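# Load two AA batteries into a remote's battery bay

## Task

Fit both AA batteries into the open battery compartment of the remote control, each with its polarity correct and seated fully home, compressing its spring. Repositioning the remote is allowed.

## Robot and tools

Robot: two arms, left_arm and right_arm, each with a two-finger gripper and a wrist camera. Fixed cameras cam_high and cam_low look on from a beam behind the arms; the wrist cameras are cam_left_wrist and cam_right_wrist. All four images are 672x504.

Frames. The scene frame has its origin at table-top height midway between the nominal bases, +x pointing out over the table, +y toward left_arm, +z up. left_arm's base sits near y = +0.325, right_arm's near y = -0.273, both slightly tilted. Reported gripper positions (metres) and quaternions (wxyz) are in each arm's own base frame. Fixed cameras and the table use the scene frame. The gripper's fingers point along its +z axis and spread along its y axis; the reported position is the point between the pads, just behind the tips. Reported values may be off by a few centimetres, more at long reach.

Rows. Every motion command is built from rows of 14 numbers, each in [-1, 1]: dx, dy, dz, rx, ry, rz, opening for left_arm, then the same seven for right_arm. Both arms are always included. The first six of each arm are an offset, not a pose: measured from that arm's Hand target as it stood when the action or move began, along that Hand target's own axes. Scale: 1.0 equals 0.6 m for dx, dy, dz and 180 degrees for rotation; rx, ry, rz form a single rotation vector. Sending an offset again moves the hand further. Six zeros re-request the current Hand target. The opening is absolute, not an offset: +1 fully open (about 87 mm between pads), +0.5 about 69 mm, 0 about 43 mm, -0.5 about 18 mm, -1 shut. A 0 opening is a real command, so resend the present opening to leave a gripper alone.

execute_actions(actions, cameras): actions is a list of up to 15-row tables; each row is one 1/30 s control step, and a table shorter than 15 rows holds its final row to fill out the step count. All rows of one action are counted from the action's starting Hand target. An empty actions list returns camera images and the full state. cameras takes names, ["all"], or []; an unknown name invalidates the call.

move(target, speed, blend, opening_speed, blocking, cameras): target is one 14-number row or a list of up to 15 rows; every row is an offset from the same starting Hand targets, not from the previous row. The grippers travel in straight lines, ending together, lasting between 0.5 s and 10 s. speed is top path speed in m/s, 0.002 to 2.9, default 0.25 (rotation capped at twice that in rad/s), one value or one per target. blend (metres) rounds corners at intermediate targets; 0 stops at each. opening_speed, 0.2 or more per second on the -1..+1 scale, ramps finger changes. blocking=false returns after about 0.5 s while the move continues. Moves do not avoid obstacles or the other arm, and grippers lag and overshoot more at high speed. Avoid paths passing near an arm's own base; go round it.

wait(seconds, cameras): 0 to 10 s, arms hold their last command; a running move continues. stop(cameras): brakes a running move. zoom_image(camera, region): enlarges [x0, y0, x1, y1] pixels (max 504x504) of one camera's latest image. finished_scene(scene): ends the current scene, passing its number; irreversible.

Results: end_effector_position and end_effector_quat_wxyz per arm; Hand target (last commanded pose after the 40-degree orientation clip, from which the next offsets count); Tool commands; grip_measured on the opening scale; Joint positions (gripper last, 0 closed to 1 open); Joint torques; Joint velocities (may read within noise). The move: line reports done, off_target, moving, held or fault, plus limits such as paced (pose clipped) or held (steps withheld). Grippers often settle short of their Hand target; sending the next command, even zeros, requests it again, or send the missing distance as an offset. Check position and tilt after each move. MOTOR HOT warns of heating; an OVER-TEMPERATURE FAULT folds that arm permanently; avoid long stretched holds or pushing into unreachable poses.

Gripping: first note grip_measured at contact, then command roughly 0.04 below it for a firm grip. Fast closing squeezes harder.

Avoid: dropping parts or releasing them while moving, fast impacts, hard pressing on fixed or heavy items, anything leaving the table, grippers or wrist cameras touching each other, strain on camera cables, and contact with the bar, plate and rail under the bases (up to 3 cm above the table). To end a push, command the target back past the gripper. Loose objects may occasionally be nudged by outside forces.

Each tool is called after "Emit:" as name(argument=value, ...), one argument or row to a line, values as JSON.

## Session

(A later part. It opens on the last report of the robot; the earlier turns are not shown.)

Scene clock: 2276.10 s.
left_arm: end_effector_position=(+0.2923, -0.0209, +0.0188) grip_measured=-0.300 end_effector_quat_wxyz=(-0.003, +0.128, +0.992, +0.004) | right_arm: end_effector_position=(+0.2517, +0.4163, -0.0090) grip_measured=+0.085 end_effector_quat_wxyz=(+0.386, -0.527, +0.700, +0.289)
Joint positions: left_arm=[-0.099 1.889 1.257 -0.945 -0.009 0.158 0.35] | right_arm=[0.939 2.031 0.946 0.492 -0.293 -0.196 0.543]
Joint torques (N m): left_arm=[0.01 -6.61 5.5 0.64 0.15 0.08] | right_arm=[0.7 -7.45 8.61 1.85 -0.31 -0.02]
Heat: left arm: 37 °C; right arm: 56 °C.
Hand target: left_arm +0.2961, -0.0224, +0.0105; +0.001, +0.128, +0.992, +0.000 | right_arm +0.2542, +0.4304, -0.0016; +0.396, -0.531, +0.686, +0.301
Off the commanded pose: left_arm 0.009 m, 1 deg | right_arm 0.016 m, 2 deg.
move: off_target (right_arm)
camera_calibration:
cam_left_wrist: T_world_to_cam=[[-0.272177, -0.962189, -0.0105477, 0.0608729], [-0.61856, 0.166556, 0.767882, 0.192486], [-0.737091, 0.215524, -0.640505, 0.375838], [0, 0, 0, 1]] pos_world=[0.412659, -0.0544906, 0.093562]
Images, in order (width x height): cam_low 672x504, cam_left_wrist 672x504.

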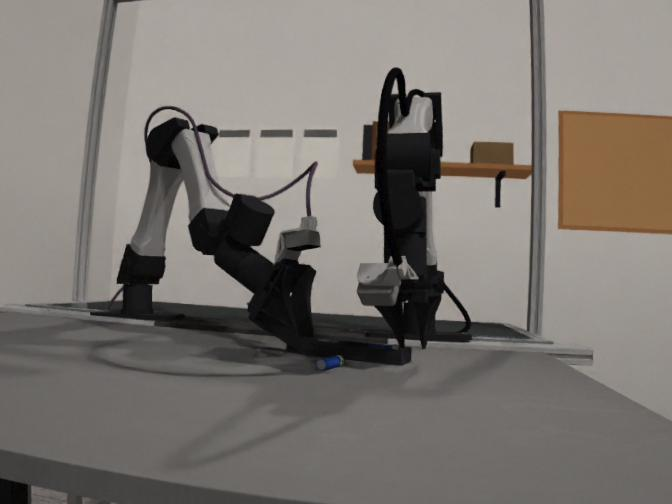

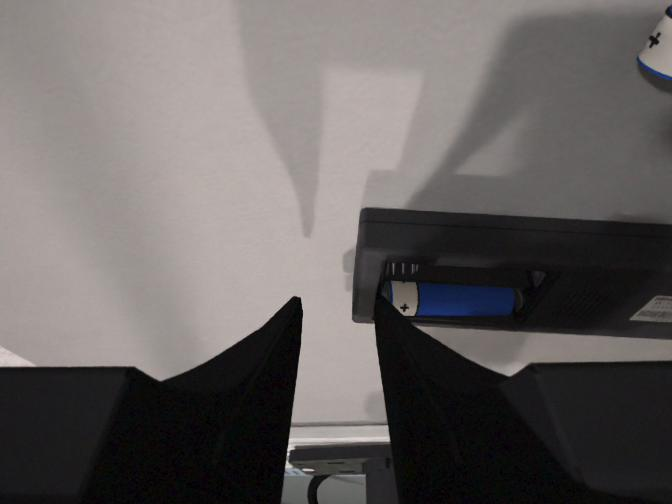

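Emit:
move(
  target=[0.0,-0.0,0.025,0,0,0,-0.3,0,0,0,0,0,0,0.02],
  speed=0.04,
  cameras=["cam_left_wrist","cam_low"],
)

Emit:
zoom_image(
  camera="cam_left_wrist",
  region=[345, 230, 445, 330],
)

Emit:
zoom_image(
  camera="cam_low",
  region=[355, 330, 425, 370],
)

Scene clock: 2289.47 s.
left_arm: end_effector_position=(+0.2920, -0.0209, +0.0173) grip_measured=-0.300 end_effector_quat_wxyz=(-0.003, +0.128, +0.992, +0.004) | right_arm: end_effector_position=(+0.2517, +0.4163, -0.0090) grip_measured=+0.085 end_effector_quat_wxyz=(+0.386, -0.527, +0.700, +0.289)
Joint positions: left_arm=[-0.099 1.889 1.251 -0.938 -0.009 0.158 0.35] | right_arm=[0.939 2.031 0.946 0.492 -0.293 -0.196 0.543]
Joint torques (N m): left_arm=[-0.02 -5.01 2.95 1.11 0.15 0.08] | right_arm=[0.68 -7.49 8.61 1.84 -0.32 0]
Heat: left arm: 37 °C; right arm: 56 °C.
Hand target: left_arm +0.2962, -0.0224, -0.0045; +0.001, +0.128, +0.992, +0.000 | right_arm +0.2542, +0.4304, -0.0016; +0.396, -0.531, +0.686, +0.301
Off the commanded pose: left_arm 0.022 m, 1 deg | right_arm 0.016 m, 2 deg.
move: off_target (left_arm, right_arm)
camera_calibration:
cam_left_wrist: T_world_to_cam=[[-0.27218, -0.96219, -0.0103771, 0.0607358], [-0.61939, 0.166937, 0.76713, 0.193671], [-0.736393, 0.215225, -0.641408, 0.37449], [0, 0, 0, 1]] pos_world=[0.412261, -0.0544911, 0.0922606]
Images, in order (width x height): cam_low 672x504, cam_left_wrist 672x504.

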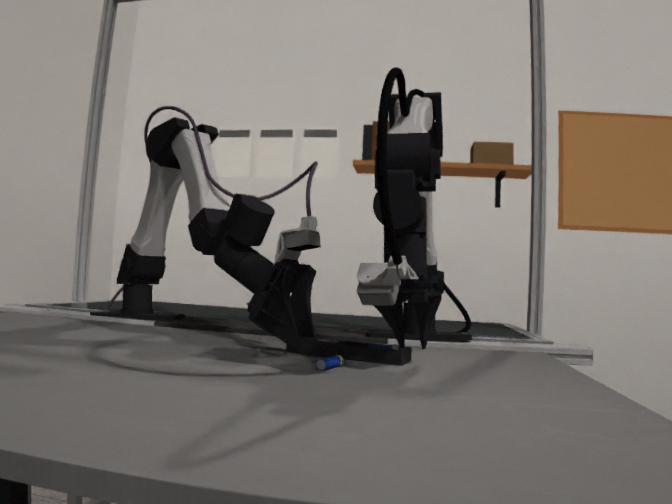

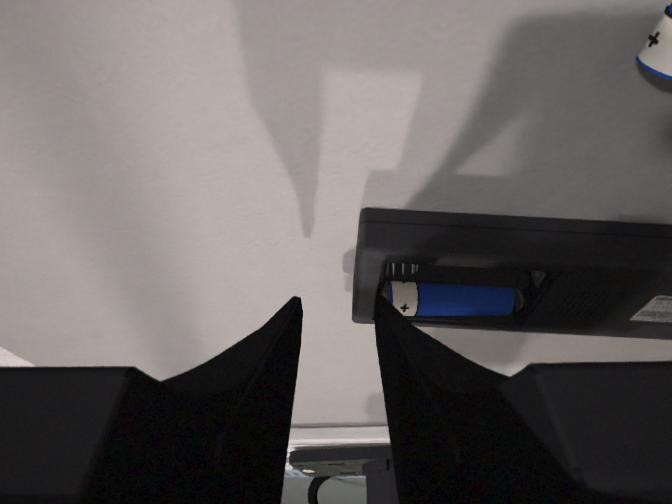

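Scaled by 5.040 from the camera's 672x504 image, which has a finer 960x720 frame.

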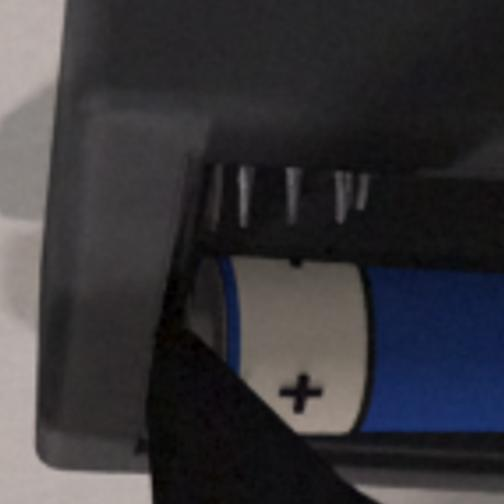

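Scaled by 7.200 from the camera's 672x504 image, which has a finer 960x720 frame.

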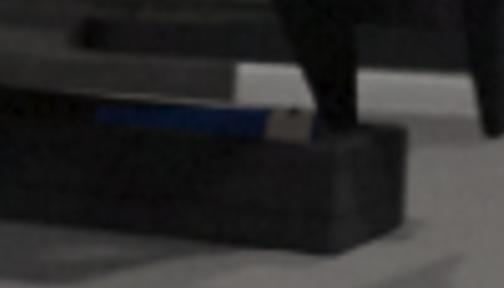

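Emit:
move(
  target=[0.0,-0.0,0.02,0,0,0,-0.3,0,0,0,0,0,0,0.02],
  speed=0.04,
  cameras=["cam_left_wrist","cam_low"],
)

Emit:
zoom_image(
  camera="cam_left_wrist",
  region=[345, 230, 445, 330],
)

Emit:
zoom_image(
  camera="cam_low",
  region=[355, 330, 425, 370],
)

Scene clock: 2299.87 s.
left_arm: end_effector_position=(+0.2918, -0.0210, +0.0163) grip_measured=-0.300 end_effector_quat_wxyz=(+0.000, +0.128, +0.992, +0.004) | right_arm: end_effector_position=(+0.2517, +0.4163, -0.0090) grip_measured=+0.085 end_effector_quat_wxyz=(+0.386, -0.527, +0.700, +0.289)
Joint positions: left_arm=[-0.099 1.884 1.241 -0.927 -0.008 0.158 0.35] | right_arm=[0.939 2.031 0.946 0.492 -0.293 -0.196 0.543]
Joint torques (N m): left_arm=[0.01 -3.47 1.36 1.4 0.15 0.09] | right_arm=[0.65 -7.46 8.61 1.84 -0.32 -0.02]
Heat: left arm: 37 °C; right arm: 56 °C.
Hand target: left_arm +0.2961, -0.0225, -0.0166; +0.001, +0.128, +0.992, +0.000 | right_arm +0.2542, +0.4304, -0.0016; +0.396, -0.531, +0.686, +0.301
Off the commanded pose: left_arm 0.033 m, 0 deg | right_arm 0.016 m, 2 deg.
move: off_target (left_arm, right_arm)
camera_calibration:
cam_left_wrist: T_world_to_cam=[[-0.272126, -0.962198, -0.011034, 0.0605805], [-0.623714, 0.167642, 0.763463, 0.195633], [-0.732753, 0.21464, -0.645757, 0.372653], [0, 0, 0, 1]] pos_world=[0.411567, -0.0544922, 0.091953]
Images, in order (width x height): cam_low 672x504, cam_left_wrist 672x504.

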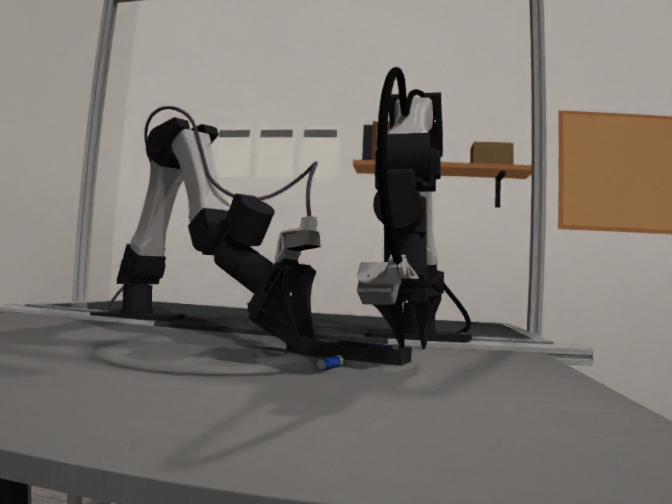

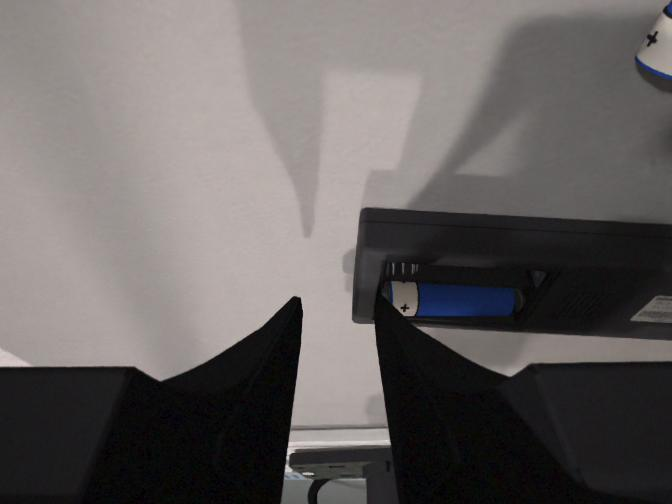

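Scaled by 5.040 from the camera's 672x504 image, which has a finer 960x720 frame.

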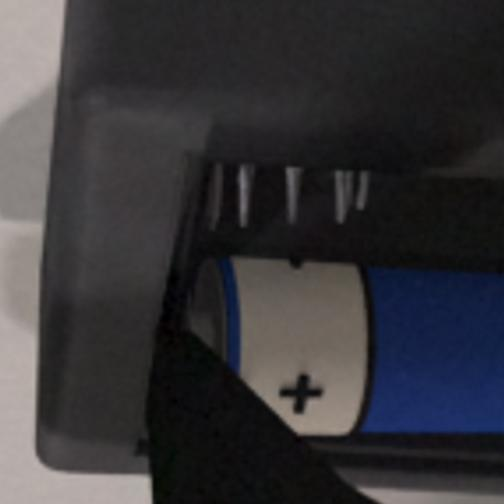

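Scaled by 7.200 from the camera's 672x504 image, which has a finer 960x720 frame.

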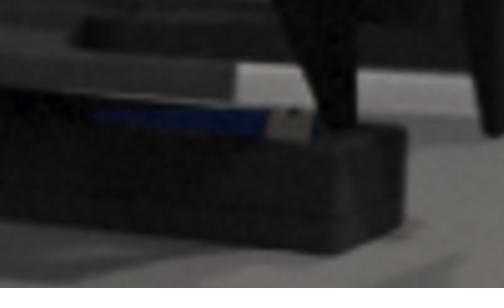

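Emit:
move(
  target=[0.0,-0.0,0.018,0,0,0,-0.3,0,0,0,0,0,0,0.02],
  speed=0.04,
  cameras=["cam_left_wrist","cam_low"],
)

Emit:
zoom_image(
  camera="cam_left_wrist",
  region=[345, 230, 445, 330],
)

Emit:
zoom_image(
  camera="cam_low",
  region=[355, 330, 425, 370],
)

Scene clock: 2307.13 s.
left_arm: end_effector_position=(+0.2909, -0.0209, +0.0153) grip_measured=-0.300 end_effector_quat_wxyz=(+0.004, +0.128, +0.992, +0.004) | right_arm: end_effector_position=(+0.2517, +0.4163, -0.0090) grip_measured=+0.085 end_effector_quat_wxyz=(+0.386, -0.527, +0.700, +0.289)
Joint positions: left_arm=[-0.099 1.876 1.227 -0.914 -0.008 0.158 0.35] | right_arm=[0.939 2.031 0.946 0.492 -0.293 -0.196 0.543]
Joint torques (N m): left_arm=[0.03 -1.76 0.44 1.65 0.14 0.08] | right_arm=[0.7 -7.47 8.62 1.85 -0.32 -0.02]
Heat: left arm: 36 °C; right arm: 56 °C.
Hand target: left_arm +0.2961, -0.0225, -0.0274; +0.000, +0.128, +0.992, +0.000 | right_arm +0.2542, +0.4304, -0.0016; +0.396, -0.531, +0.686, +0.301
Off the commanded pose: left_arm 0.043 m, 1 deg | right_arm 0.016 m, 2 deg.
move: off_target (left_arm, right_arm)
camera_calibration:
cam_left_wrist: T_world_to_cam=[[-0.272048, -0.962206, -0.0122512, 0.0603755], [-0.629191, 0.168232, 0.758826, 0.197536], [-0.728086, 0.214146, -0.651178, 0.370097], [0, 0, 0, 1]] pos_world=[0.410175, -0.054393, 0.0918434]
Images, in order (width x height): cam_low 672x504, cam_left_wrist 672x504.

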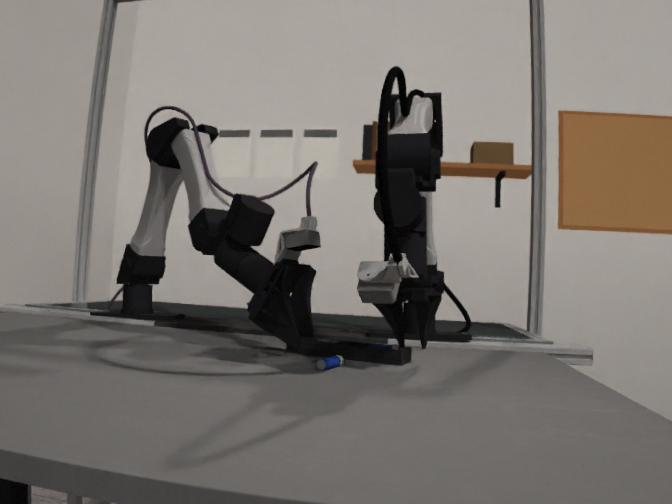

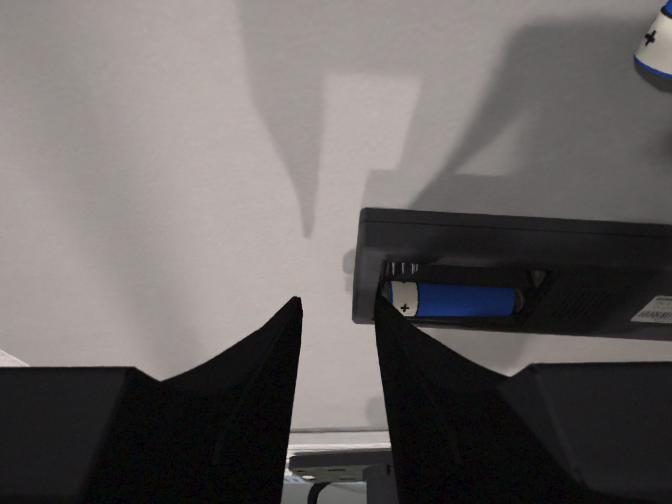

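Scaled by 5.040 from the camera's 672x504 image, which has a finer 960x720 frame.

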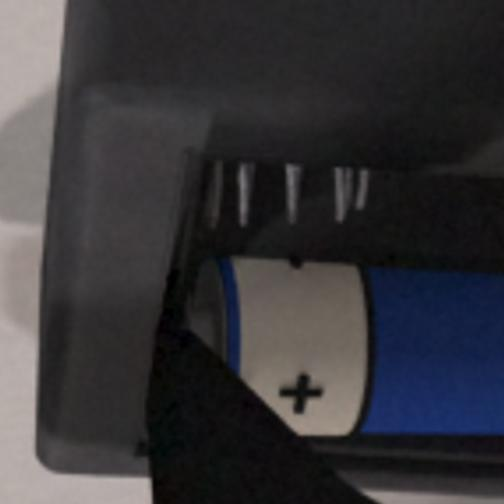

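Scaled by 7.200 from the camera's 672x504 image, which has a finer 960x720 frame.

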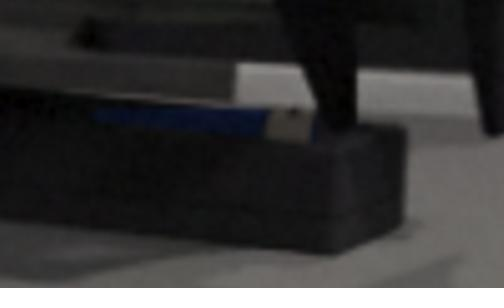

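Emit:
move(
  target=[
    [0.0069,-0.0026,-0.075,0,0,0,-0.3,0,0,0,0,0,0,0.02],
    [0.0069,-0.0026,-0.145,0,0,0,-0.3,0,0,0,0,0,0,0.02],
  ],
  speed=[0.05,0.1],
  cameras=["cam_left_wrist","cam_low"],
)

Emit:
zoom_image(
  camera="cam_left_wrist",
  region=[345, 190, 425, 250],
)

Emit:
zoom_image(
  camera="cam_low",
  region=[355, 330, 425, 370],
)

Scene clock: 2314.63 s.
left_arm: end_effector_position=(+0.2853, -0.0203, +0.0442) grip_measured=-0.300 end_effector_quat_wxyz=(-0.023, +0.128, +0.991, +0.004) | right_arm: end_effector_position=(+0.2515, +0.4164, -0.0089) grip_measured=+0.085 end_effector_quat_wxyz=(+0.386, -0.527, +0.700, +0.289)
Joint positions: left_arm=[-0.099 1.868 1.329 -1.077 -0.008 0.158 0.35] | right_arm=[0.939 2.031 0.946 0.492 -0.294 -0.196 0.543]
Joint torques (N m): left_arm=[-0.23 -10.82 8.77 0.09 0.14 0.06] | right_arm=[0.7 -7.46 8.61 1.85 -0.32 -0.02]
Heat: left arm: 36 °C; right arm: 56 °C.
Hand target: left_arm +0.2917, -0.0229, +0.0597; +0.001, +0.128, +0.992, +0.000 | right_arm +0.2542, +0.4304, -0.0016; +0.396, -0.531, +0.686, +0.301
Off the commanded pose: left_arm 0.017 m, 3 deg | right_arm 0.016 m, 2 deg.
move: off_target (left_arm, right_arm)
camera_calibration:
cam_left_wrist: T_world_to_cam=[[-0.272478, -0.962158, -0.00290174, 0.059479], [-0.587996, 0.164129, 0.792037, 0.158657], [-0.761588, 0.217519, -0.610467, 0.392495], [0, 0, 0, 1]] pos_world=[0.408416, -0.0541871, 0.114115]
Images, in order (width x height): cam_low 672x504, cam_left_wrist 672x504.

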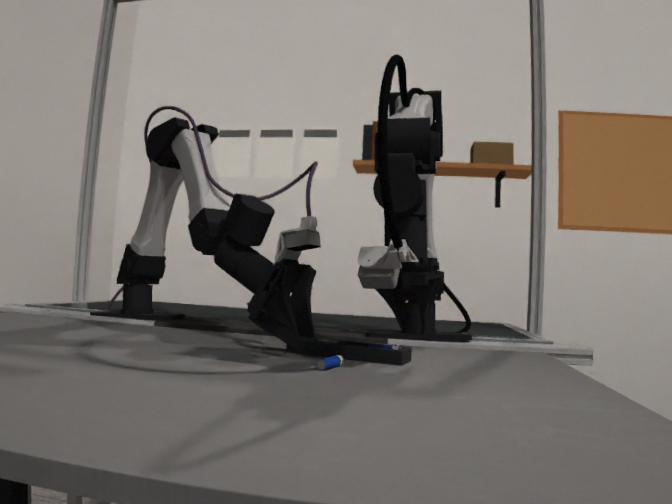

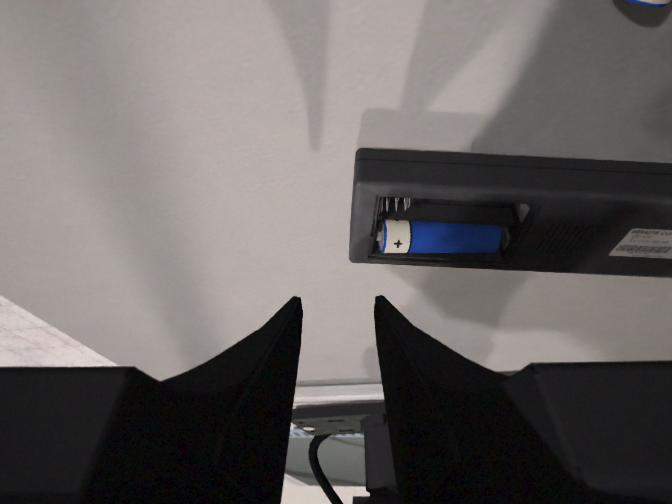

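Scaled by 6.300 from the camera's 672x504 image, which has a finer 960x720 frame.

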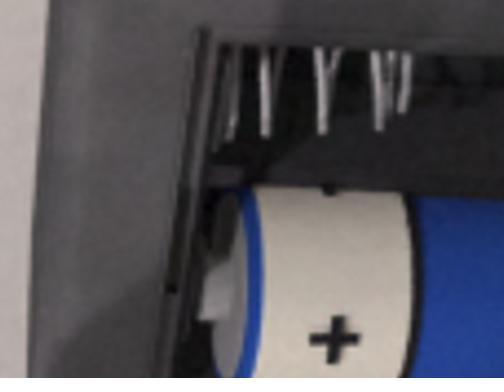

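Scaled by 7.200 from the camera's 672x504 image, which has a finer 960x720 frame.

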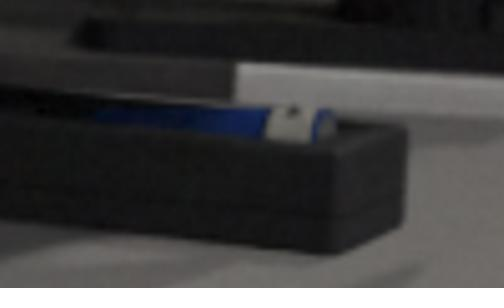

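Emit:
zoom_image(
  camera="cam_left_wrist",
  region=[475, 190, 555, 250],
)

Emit:
zoom_image(
  camera="cam_left_wrist",
  region=[355, 195, 415, 265],
)

Emit:
zoom_image(
  camera="cam_right_wrist",
  region=[260, 0, 400, 100],
)

Scaled by 6.300 from the camera's 672x504 image, which has a finer 960x720 frame.

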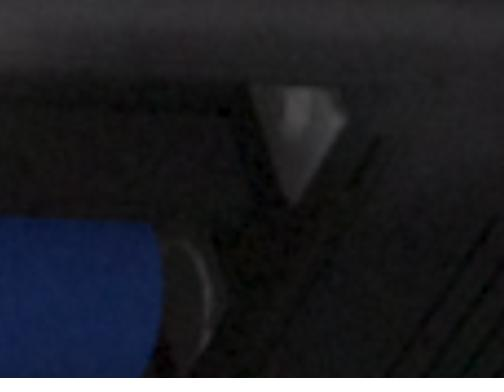

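Scaled by 7.200 from the camera's 672x504 image, which has a finer 960x720 frame.

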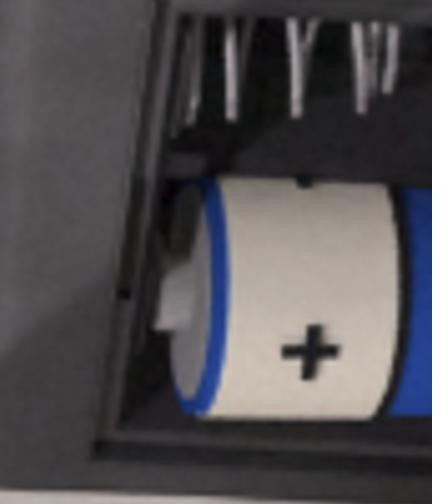

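This scene's latest camera images include none from cam_right_wrist. They are from: cam_low, cam_left_wrist. cam_right_wrist's image comes with the result of a call that names it in "cameras".

Emit:
move(
  target=[0.0218,-0.0238,-0.0205,0,-0.1667,0,-0.3,0,0,0,0,0,0,0.02],
  speed=0.12,
  cameras=["cam_left_wrist","cam_right_wrist"],
)

Emit:
zoom_image(
  camera="cam_left_wrist",
  region=[345, 190, 505, 310],
)

Scene clock: 2355.53 s.
left_arm: end_effector_position=(+0.2697, -0.0328, +0.0667) grip_measured=-0.300 end_effector_quat_wxyz=(+0.237, +0.129, +0.962, -0.029) | right_arm: end_effector_position=(+0.2515, +0.4164, -0.0089) grip_measured=+0.085 end_effector_quat_wxyz=(+0.386, -0.527, +0.700, +0.289)
Joint positions: left_arm=[-0.097 1.297 0.815 -0.611 0.073 0.152 0.35] | right_arm=[0.939 2.031 0.946 0.492 -0.294 -0.196 0.543]
Joint torques (N m): left_arm=[0.53 -5.6 6.93 1.39 0.21 0] | right_arm=[0.69 -7.49 8.59 1.85 -0.31 -0.02]
Heat: left arm: 42 °C; right arm: 56 °C.
Hand target: left_arm +0.2754, -0.0334, +0.0719; +0.257, +0.123, +0.958, -0.033 | right_arm +0.2542, +0.4304, -0.0016; +0.396, -0.531, +0.686, +0.301
Off the commanded pose: left_arm 0.008 m, 3 deg | right_arm 0.016 m, 2 deg.
move: off_target (left_arm, right_arm)
camera_calibration:
cam_left_wrist: T_world_to_cam=[[-0.276719, -0.960813, -0.0162813, 0.0453933], [-0.892289, 0.250621, 0.375512, 0.246457], [-0.356716, 0.118439, -0.926675, 0.30571], [0, 0, 0, 1]] pos_world=[0.341523, -0.0543606, 0.191485]
cam_right_wrist: T_world_to_cam=[[0.959798, -0.280535, -0.00941994, -0.123508], [-0.2791, -0.950242, -0.138363, 0.486573], [0.0298644, 0.135429, -0.990337, 0.0729457], [0, 0, 0, 1]] pos_world=[0.252167, 0.417834, 0.138401]
Images, in order (width x height): cam_left_wrist 672x504, cam_right_wrist 672x504.

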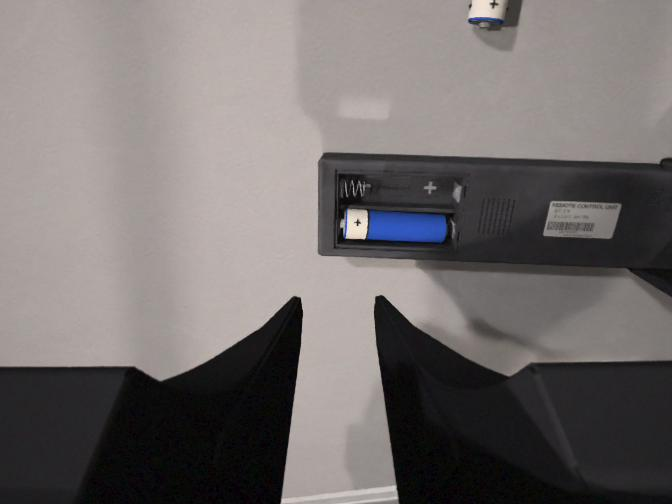

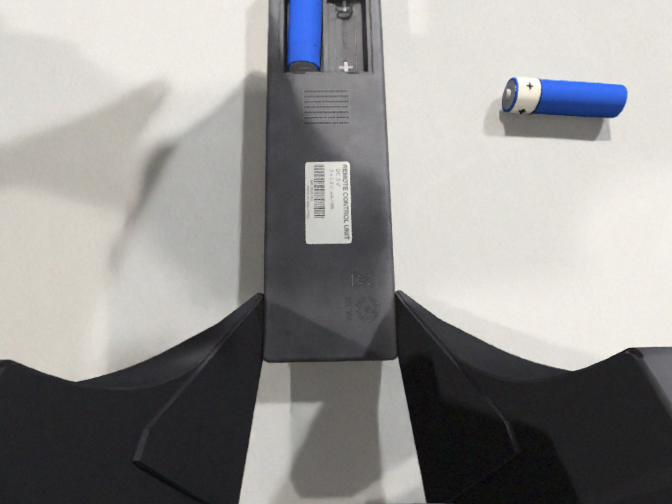

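Scaled by 3.150 from the camera's 672x504 image, which has a finer 960x720 frame.

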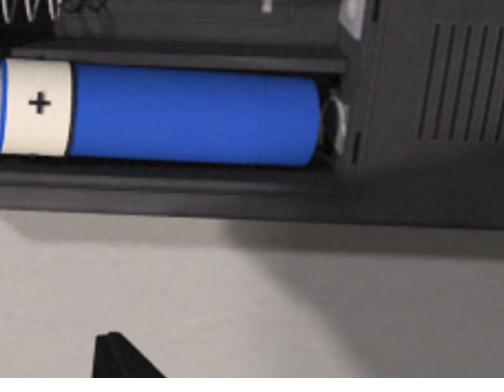

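Emit:
zoom_image(
  camera="cam_left_wrist",
  region=[325, 195, 385, 255],
)

Emit:
zoom_image(
  camera="cam_left_wrist",
  region=[425, 165, 485, 255],
)

Emit:
zoom_image(
  camera="cam_left_wrist",
  region=[330, 160, 480, 260],
)

Scaled by 8.400 from the camera's 672x504 image, which has a finer 960x720 frame.

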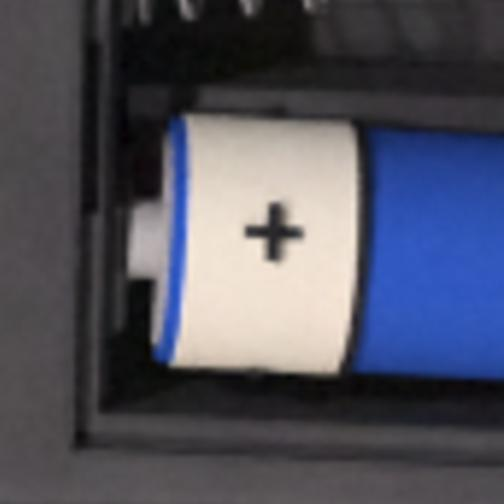

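Scaled by 5.600 from the camera's 672x504 image, which has a finer 960x720 frame.

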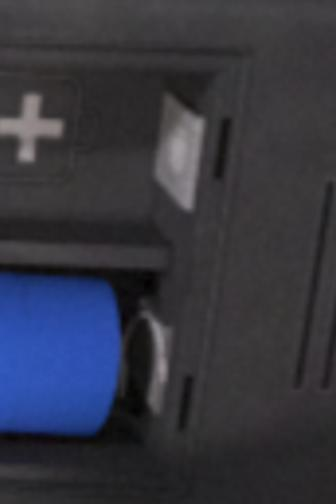

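Scaled by 3.360 from the camera's 672x504 image, which has a finer 960x720 frame.

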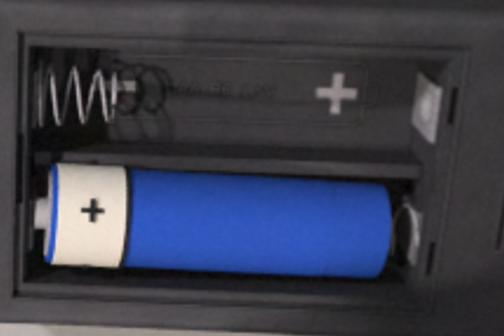

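Emit:
move(
  target=[-0.0065,-0.001,0.017,-0.1307,0.1309,-0.4872,-0.84,0,0,0,0,0,0,0.02],
  speed=0.25,
  opening_speed=1.0,
  cameras=["cam_left_wrist","cam_right_wrist"],
)

Emit:
zoom_image(
  camera="cam_left_wrist",
  region=[270, 220, 440, 400],
)

Scene clock: 2456.17 s.
left_arm: end_effector_position=(+0.2792, -0.0366, +0.0625) grip_measured=-0.840 end_effector_quat_wxyz=(+0.004, -0.604, +0.797, +0.002) | right_arm: end_effector_position=(+0.2515, +0.4164, -0.0089) grip_measured=+0.085 end_effector_quat_wxyz=(+0.386, -0.527, +0.700, +0.289)
Joint positions: left_arm=[0.007 1.667 1.171 -1.07 -0.008 -1.29 0.08] | right_arm=[0.939 2.031 0.946 0.492 -0.294 -0.196 0.543]
Joint torques (N m): left_arm=[0.62 -5.3 9.02 0.11 0.07 -0.01] | right_arm=[0.72 -7.49 8.58 1.84 -0.32 -0.01]
Heat: left arm: 36 °C; right arm: 56 °C.
Hand target: left_arm +0.2834, -0.0361, +0.0651; +0.000, -0.610, +0.792, +0.000 | right_arm +0.2542, +0.4304, -0.0016; +0.396, -0.531, +0.686, +0.301
Off the commanded pose: left_arm 0.005 m, 1 deg | right_arm 0.016 m, 2 deg.
move: off_target (right_arm)
camera_calibration:
cam_left_wrist: T_world_to_cam=[[0.957589, -0.288136, -0.000732406, -0.27663], [-0.187837, -0.62618, 0.756714, 0.00479688], [-0.218495, -0.724484, -0.653745, 0.219161], [0, 0, 0, 1]] pos_world=[0.313685, 0.0820756, 0.139443]
cam_right_wrist: T_world_to_cam=[[0.959798, -0.280535, -0.00941994, -0.123508], [-0.2791, -0.950242, -0.138363, 0.486573], [0.0298644, 0.135429, -0.990337, 0.0729457], [0, 0, 0, 1]] pos_world=[0.252167, 0.417834, 0.138401]
Images, in order (width x height): cam_left_wrist 672x504, cam_right_wrist 672x504.

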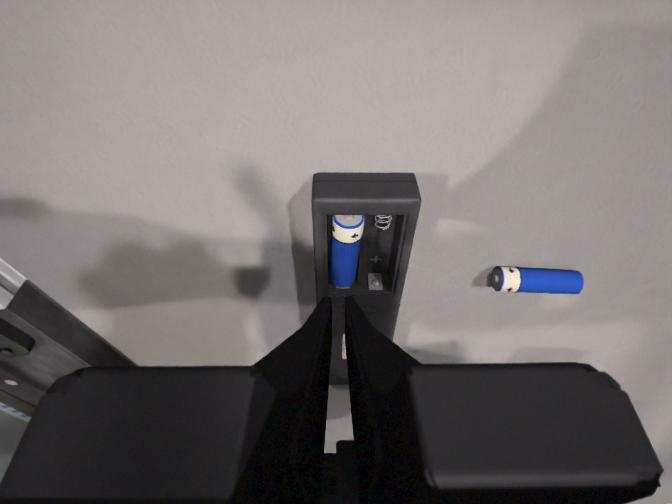

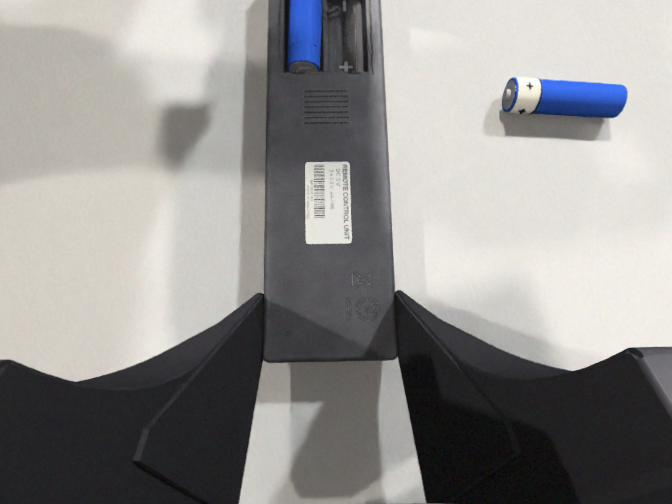

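Scaled by 2.800 from the camera's 672x504 image, which has a finer 960x720 frame.

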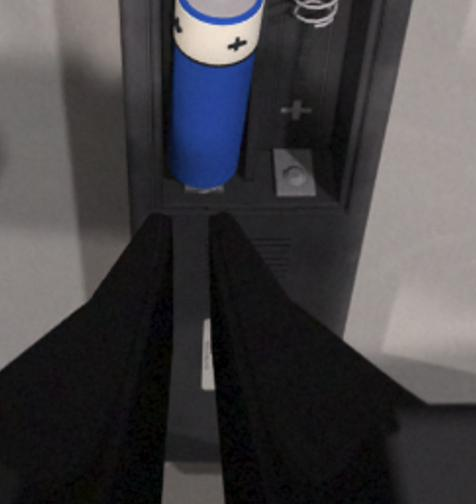

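Emit:
zoom_image(
  camera="cam_left_wrist",
  region=[310, 165, 430, 305],
)

Emit:
zoom_image(
  camera="cam_left_wrist",
  region=[320, 195, 380, 245],
)

Scaled by 3.600 from the camera's 672x504 image, which has a finer 960x720 frame.

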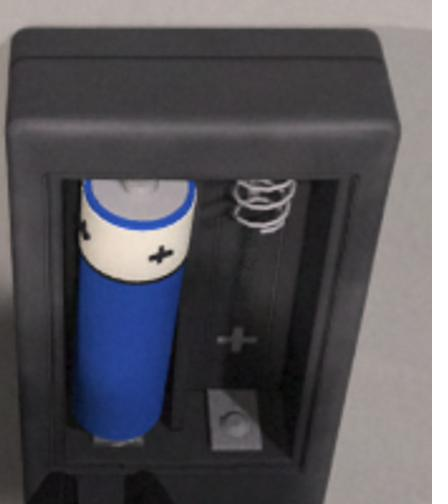

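Scaled by 8.400 from the camera's 672x504 image, which has a finer 960x720 frame.

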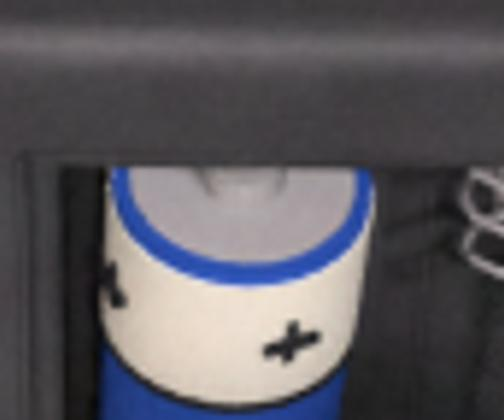

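Emit:
move(
  target=[0.0018,-0.0088,0.0585,0,0,0,-0.84,0,0,0,0,0,0,0.02],
  speed=0.12,
  cameras=["cam_left_wrist","cam_low"],
)

Emit:
zoom_image(
  camera="cam_left_wrist",
  region=[270, 220, 440, 400],
)

Scene clock: 2515.77 s.
left_arm: end_effector_position=(+0.2842, -0.0368, +0.0337) grip_measured=-0.840 end_effector_quat_wxyz=(-0.001, -0.607, +0.795, +0.005) | right_arm: end_effector_position=(+0.2515, +0.4164, -0.0089) grip_measured=+0.085 end_effector_quat_wxyz=(+0.386, -0.527, +0.700, +0.289)
Joint positions: left_arm=[0.007 1.729 1.121 -0.97 -0.008 -1.298 0.08] | right_arm=[0.939 2.031 0.946 0.492 -0.294 -0.196 0.543]
Joint torques (N m): left_arm=[-0.18 -5.82 6.11 0.48 0.05 -0.02] | right_arm=[0.68 -7.47 8.59 1.83 -0.32 -0.01]
Heat: left arm: 39 °C; right arm: 57 °C.
Hand target: left_arm +0.2883, -0.0385, +0.0299; +0.000, -0.610, +0.792, +0.000 | right_arm +0.2542, +0.4304, -0.0016; +0.396, -0.531, +0.686, +0.301
Off the commanded pose: left_arm 0.006 m, 1 deg | right_arm 0.016 m, 2 deg.
move: off_target (right_arm)
camera_calibration:
cam_left_wrist: T_world_to_cam=[[0.959901, -0.280076, -0.0121768, -0.28152], [-0.173322, -0.627042, 0.759459, 0.0232495], [-0.220342, -0.726895, -0.650441, 0.201601], [0, 0, 0, 1]] pos_world=[0.318682, 0.0822745, 0.110045]
Images, in order (width x height): cam_low 672x504, cam_left_wrist 672x504.

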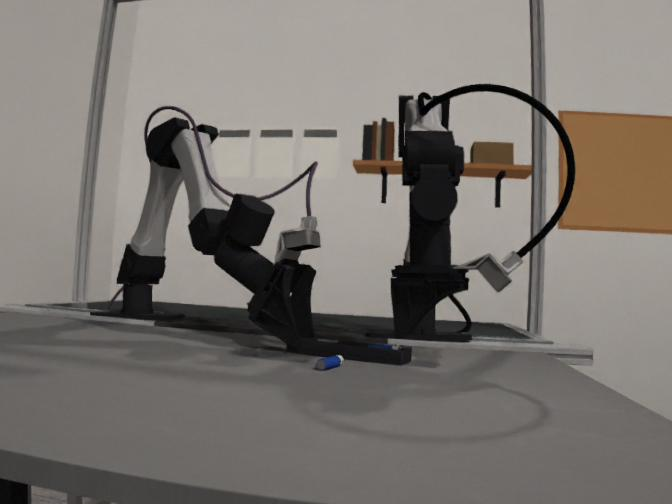

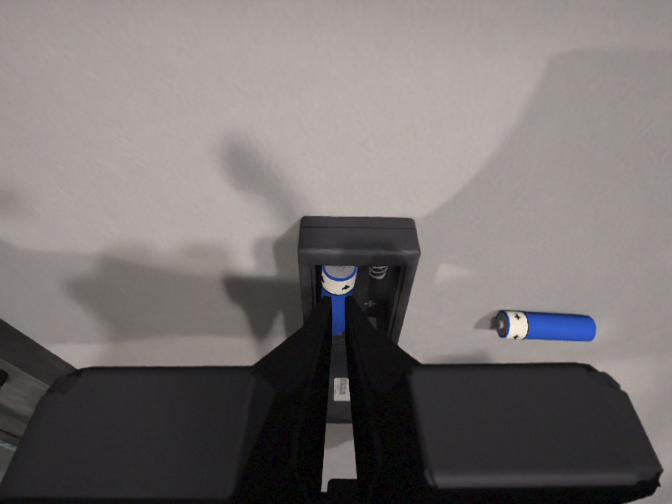

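Scaled by 2.800 from the camera's 672x504 image, which has a finer 960x720 frame.

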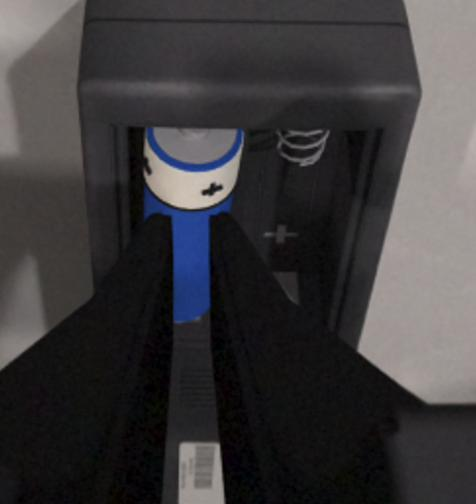

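Emit:
move(
  target=[0.0016,-0.0004,0.07,0,0,0,-0.84,0,0,0,0,0,0,0.02],
  speed=0.06,
  cameras=["cam_left_wrist","cam_low"],
)

Emit:
zoom_image(
  camera="cam_left_wrist",
  region=[270, 220, 440, 400],
)

Emit:
zoom_image(
  camera="cam_low",
  region=[355, 335, 415, 370],
)

Scene clock: 2524.03 s.
left_arm: end_effector_position=(+0.2837, -0.0383, +0.0196) grip_measured=-0.839 end_effector_quat_wxyz=(+0.000, -0.608, +0.794, -0.004) | right_arm: end_effector_position=(+0.2515, +0.4164, -0.0089) grip_measured=+0.085 end_effector_quat_wxyz=(+0.386, -0.527, +0.700, +0.289)
Joint positions: left_arm=[0.01 1.739 1.069 -0.898 0.006 -1.298 0.08] | right_arm=[0.939 2.031 0.946 0.492 -0.294 -0.196 0.543]
Joint torques (N m): left_arm=[-0.72 -1.85 1.32 1.37 -0.07 -0.05] | right_arm=[0.65 -7.47 8.59 1.84 -0.31 -0.02]
Heat: left arm: 38 °C; right arm: 57 °C.
Hand target: left_arm +0.2882, -0.0395, -0.0121; +0.000, -0.610, +0.792, +0.000 | right_arm +0.2542, +0.4304, -0.0016; +0.396, -0.531, +0.686, +0.301
Off the commanded pose: left_arm 0.032 m, 0 deg | right_arm 0.016 m, 2 deg.
move: off_target (left_arm, right_arm)
camera_calibration:
cam_left_wrist: T_world_to_cam=[[0.960801, -0.277222, 0.00299835, -0.282068], [-0.180553, -0.617484, 0.765581, 0.0352159], [-0.210385, -0.736112, -0.643333, 0.187892], [0, 0, 0, 1]] pos_world=[0.3169, 0.0818593, 0.0947622]
Images, in order (width x height): cam_low 672x504, cam_left_wrist 672x504.

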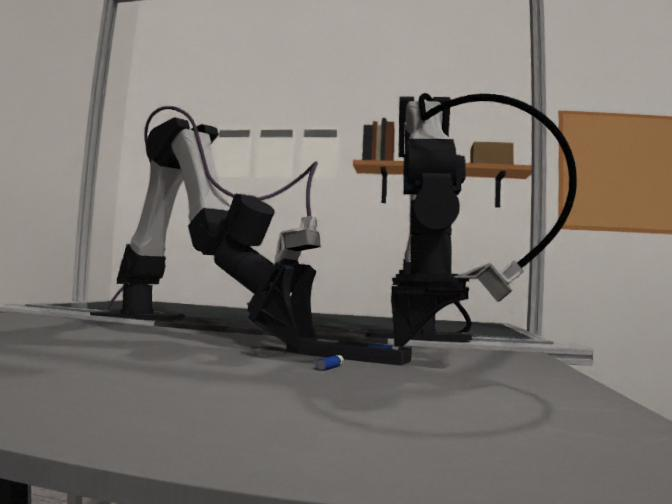

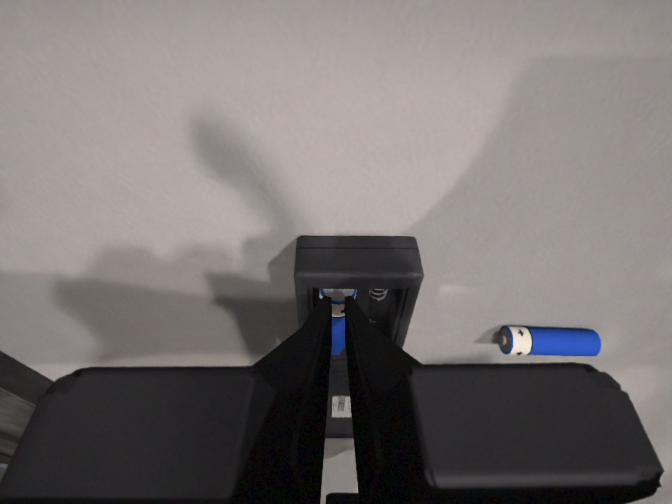

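Scaled by 2.800 from the camera's 672x504 image, which has a finer 960x720 frame.

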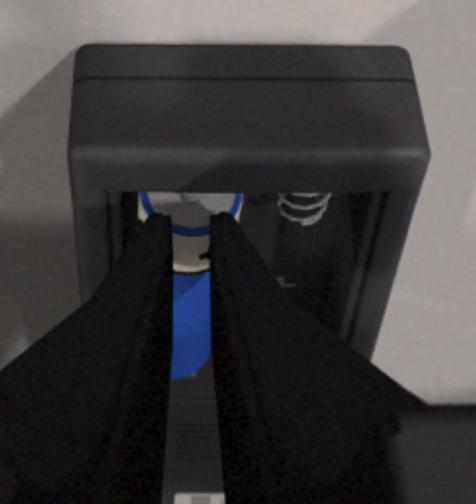

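Scaled by 8.400 from the camera's 672x504 image, which has a finer 960x720 frame.

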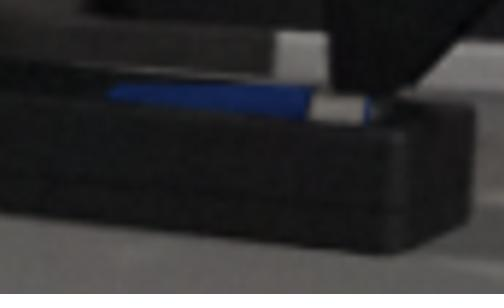

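Emit:
move(
  target=[0.05,0,0.0,0,0,0,-0.84,0,0,0,0,0,0,0.02],
  speed=0.06,
  cameras=["cam_left_wrist","cam_low"],
)

Emit:
zoom_image(
  camera="cam_left_wrist",
  region=[270, 220, 440, 400],
)

Emit:
zoom_image(
  camera="cam_low",
  region=[355, 335, 415, 370],
)

Scene clock: 2529.93 s.
left_arm: end_effector_position=(+0.2867, -0.0480, +0.0170) grip_measured=-0.838 end_effector_quat_wxyz=(+0.035, -0.611, +0.791, +0.009) | right_arm: end_effector_position=(+0.2552, +0.4143, -0.0091) grip_measured=+0.085 end_effector_quat_wxyz=(+0.388, -0.523, +0.703, +0.286)
Joint positions: left_arm=[-0.062 1.715 1.041 -0.856 -0.06 -1.376 0.081] | right_arm=[0.932 2.031 0.946 0.492 -0.287 -0.193 0.543]
Joint torques (N m): left_arm=[-3 -1.57 1.66 1.02 0.53 -0.25] | right_arm=[1.28 -7.5 8.57 1.83 -0.39 -0.05]
Heat: left arm: 37 °C; right arm: 57 °C.
Hand target: left_arm +0.2806, -0.0686, -0.0120; +0.000, -0.610, +0.792, +0.000 | right_arm +0.2543, +0.4303, -0.0016; +0.396, -0.531, +0.686, +0.301
Off the commanded pose: left_arm 0.036 m, 4 deg | right_arm 0.018 m, 3 deg.
move: off_target (left_arm, right_arm)
camera_calibration:
cam_left_wrist: T_world_to_cam=[[0.962221, -0.271164, 0.0245035, -0.288137], [-0.205873, -0.665722, 0.717238, 0.0374961], [-0.178177, -0.695187, -0.696397, 0.173341], [0, 0, 0, 1]] pos_world=[0.315857, 0.0673339, 0.100881]
Images, in order (width x height): cam_low 672x504, cam_left_wrist 672x504.

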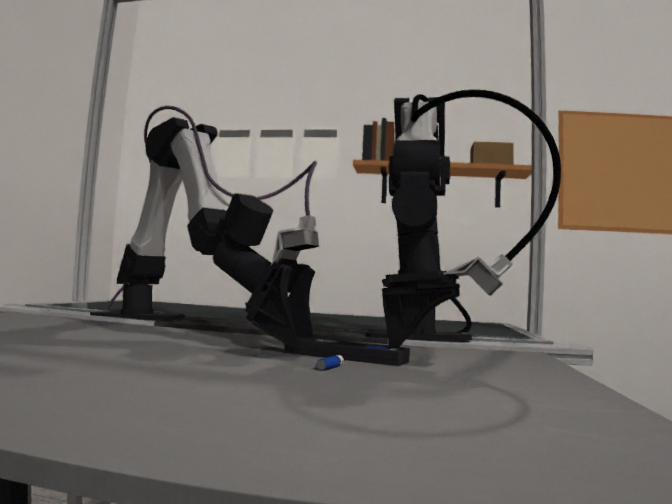

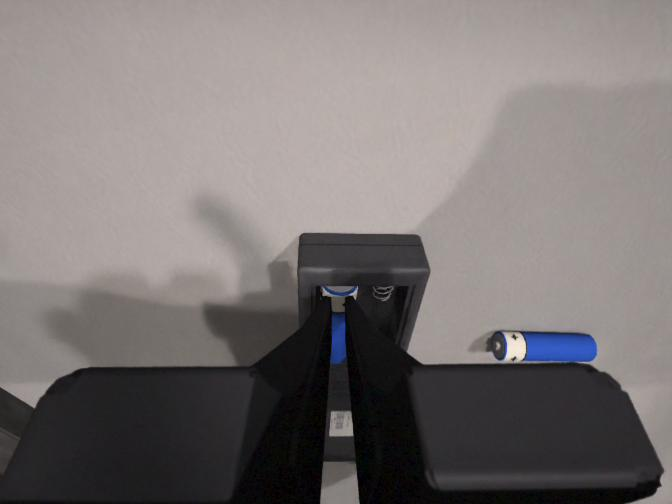

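Scaled by 2.800 from the camera's 672x504 image, which has a finer 960x720 frame.

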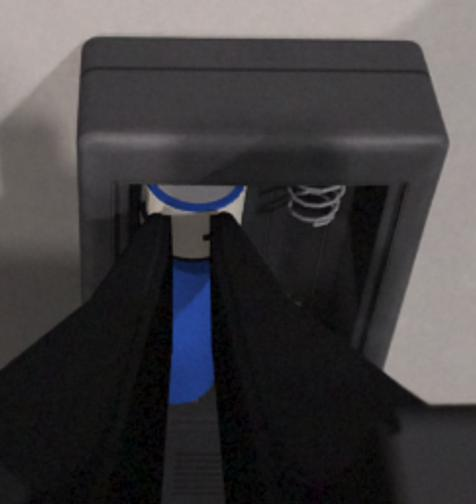

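Scaled by 8.400 from the camera's 672x504 image, which has a finer 960x720 frame.

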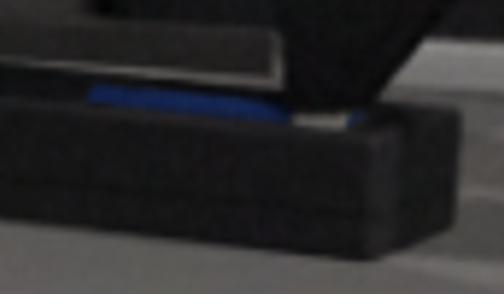

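Emit:
move(
  target=[
    [-0.0358,-0.001,0.0,0,0,0,-0.84,0,0,0,0,0,0,0.02],
    [-0.0358,-0.001,-0.0517,0,0,0,-0.84,0,0,0,0,0,0,0.02],
    [-0.0358,-0.001,-0.1,0,0,0,-0.84,0,0,0,0,0,0,0.02],
  ],
  speed=0.05,
  cameras=["cam_left_wrist","cam_low"],
)

Emit:
zoom_image(
  camera="cam_left_wrist",
  region=[270, 180, 440, 360],
)

Emit:
zoom_image(
  camera="cam_low",
  region=[355, 335, 415, 370],
)

Scene clock: 2540.70 s.
left_arm: end_effector_position=(+0.2806, -0.0466, +0.0362) grip_measured=-0.840 end_effector_quat_wxyz=(-0.012, -0.609, +0.793, +0.010) | right_arm: end_effector_position=(+0.2549, +0.4146, -0.0089) grip_measured=+0.085 end_effector_quat_wxyz=(+0.388, -0.523, +0.703, +0.286)
Joint positions: left_arm=[-0.023 1.735 1.135 -1.003 -0.002 -1.332 0.08] | right_arm=[0.932 2.031 0.946 0.493 -0.288 -0.193 0.543]
Joint torques (N m): left_arm=[-0.38 -8.58 8.64 0.06 -0.01 0.01] | right_arm=[1.18 -7.57 8.59 1.83 -0.36 -0.06]
Heat: left arm: 36 °C; right arm: 57 °C.
Hand target: left_arm +0.2867, -0.0478, +0.0480; +0.000, -0.610, +0.792, +0.000 | right_arm +0.2543, +0.4303, -0.0016; +0.396, -0.531, +0.686, +0.301
Off the commanded pose: left_arm 0.013 m, 2 deg | right_arm 0.017 m, 3 deg.
move: off_target (left_arm, right_arm)
camera_calibration:
cam_left_wrist: T_world_to_cam=[[0.960566, -0.276052, -0.0332966, -0.280041], [-0.152691, -0.623773, 0.766546, 0.00861787], [-0.232376, -0.731234, -0.641326, 0.198156], [0, 0, 0, 1]] pos_world=[0.31636, 0.0729683, 0.111152]
Images, in order (width x height): cam_low 672x504, cam_left_wrist 672x504.

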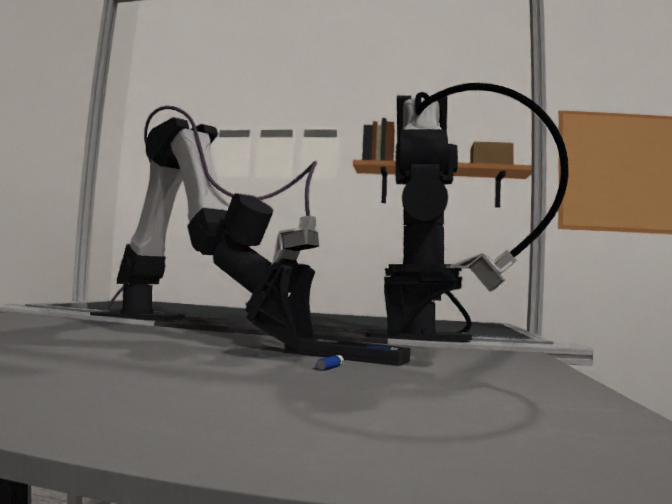

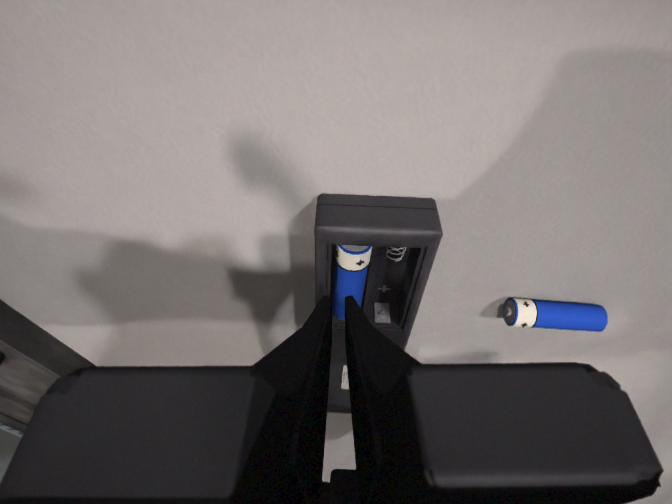

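Scaled by 2.800 from the camera's 672x504 image, which has a finer 960x720 frame.

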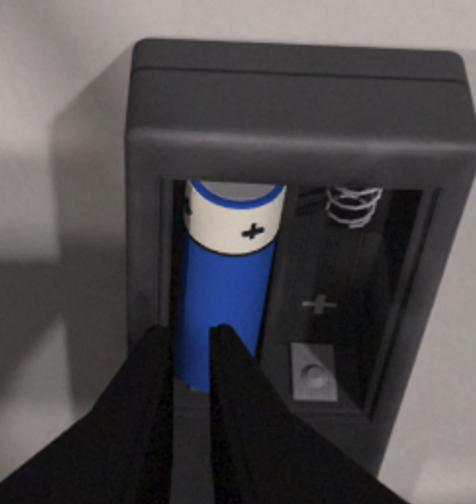

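Scaled by 8.400 from the camera's 672x504 image, which has a finer 960x720 frame.

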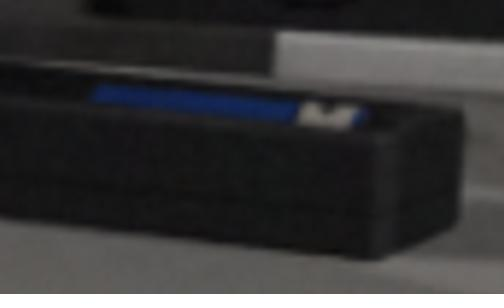

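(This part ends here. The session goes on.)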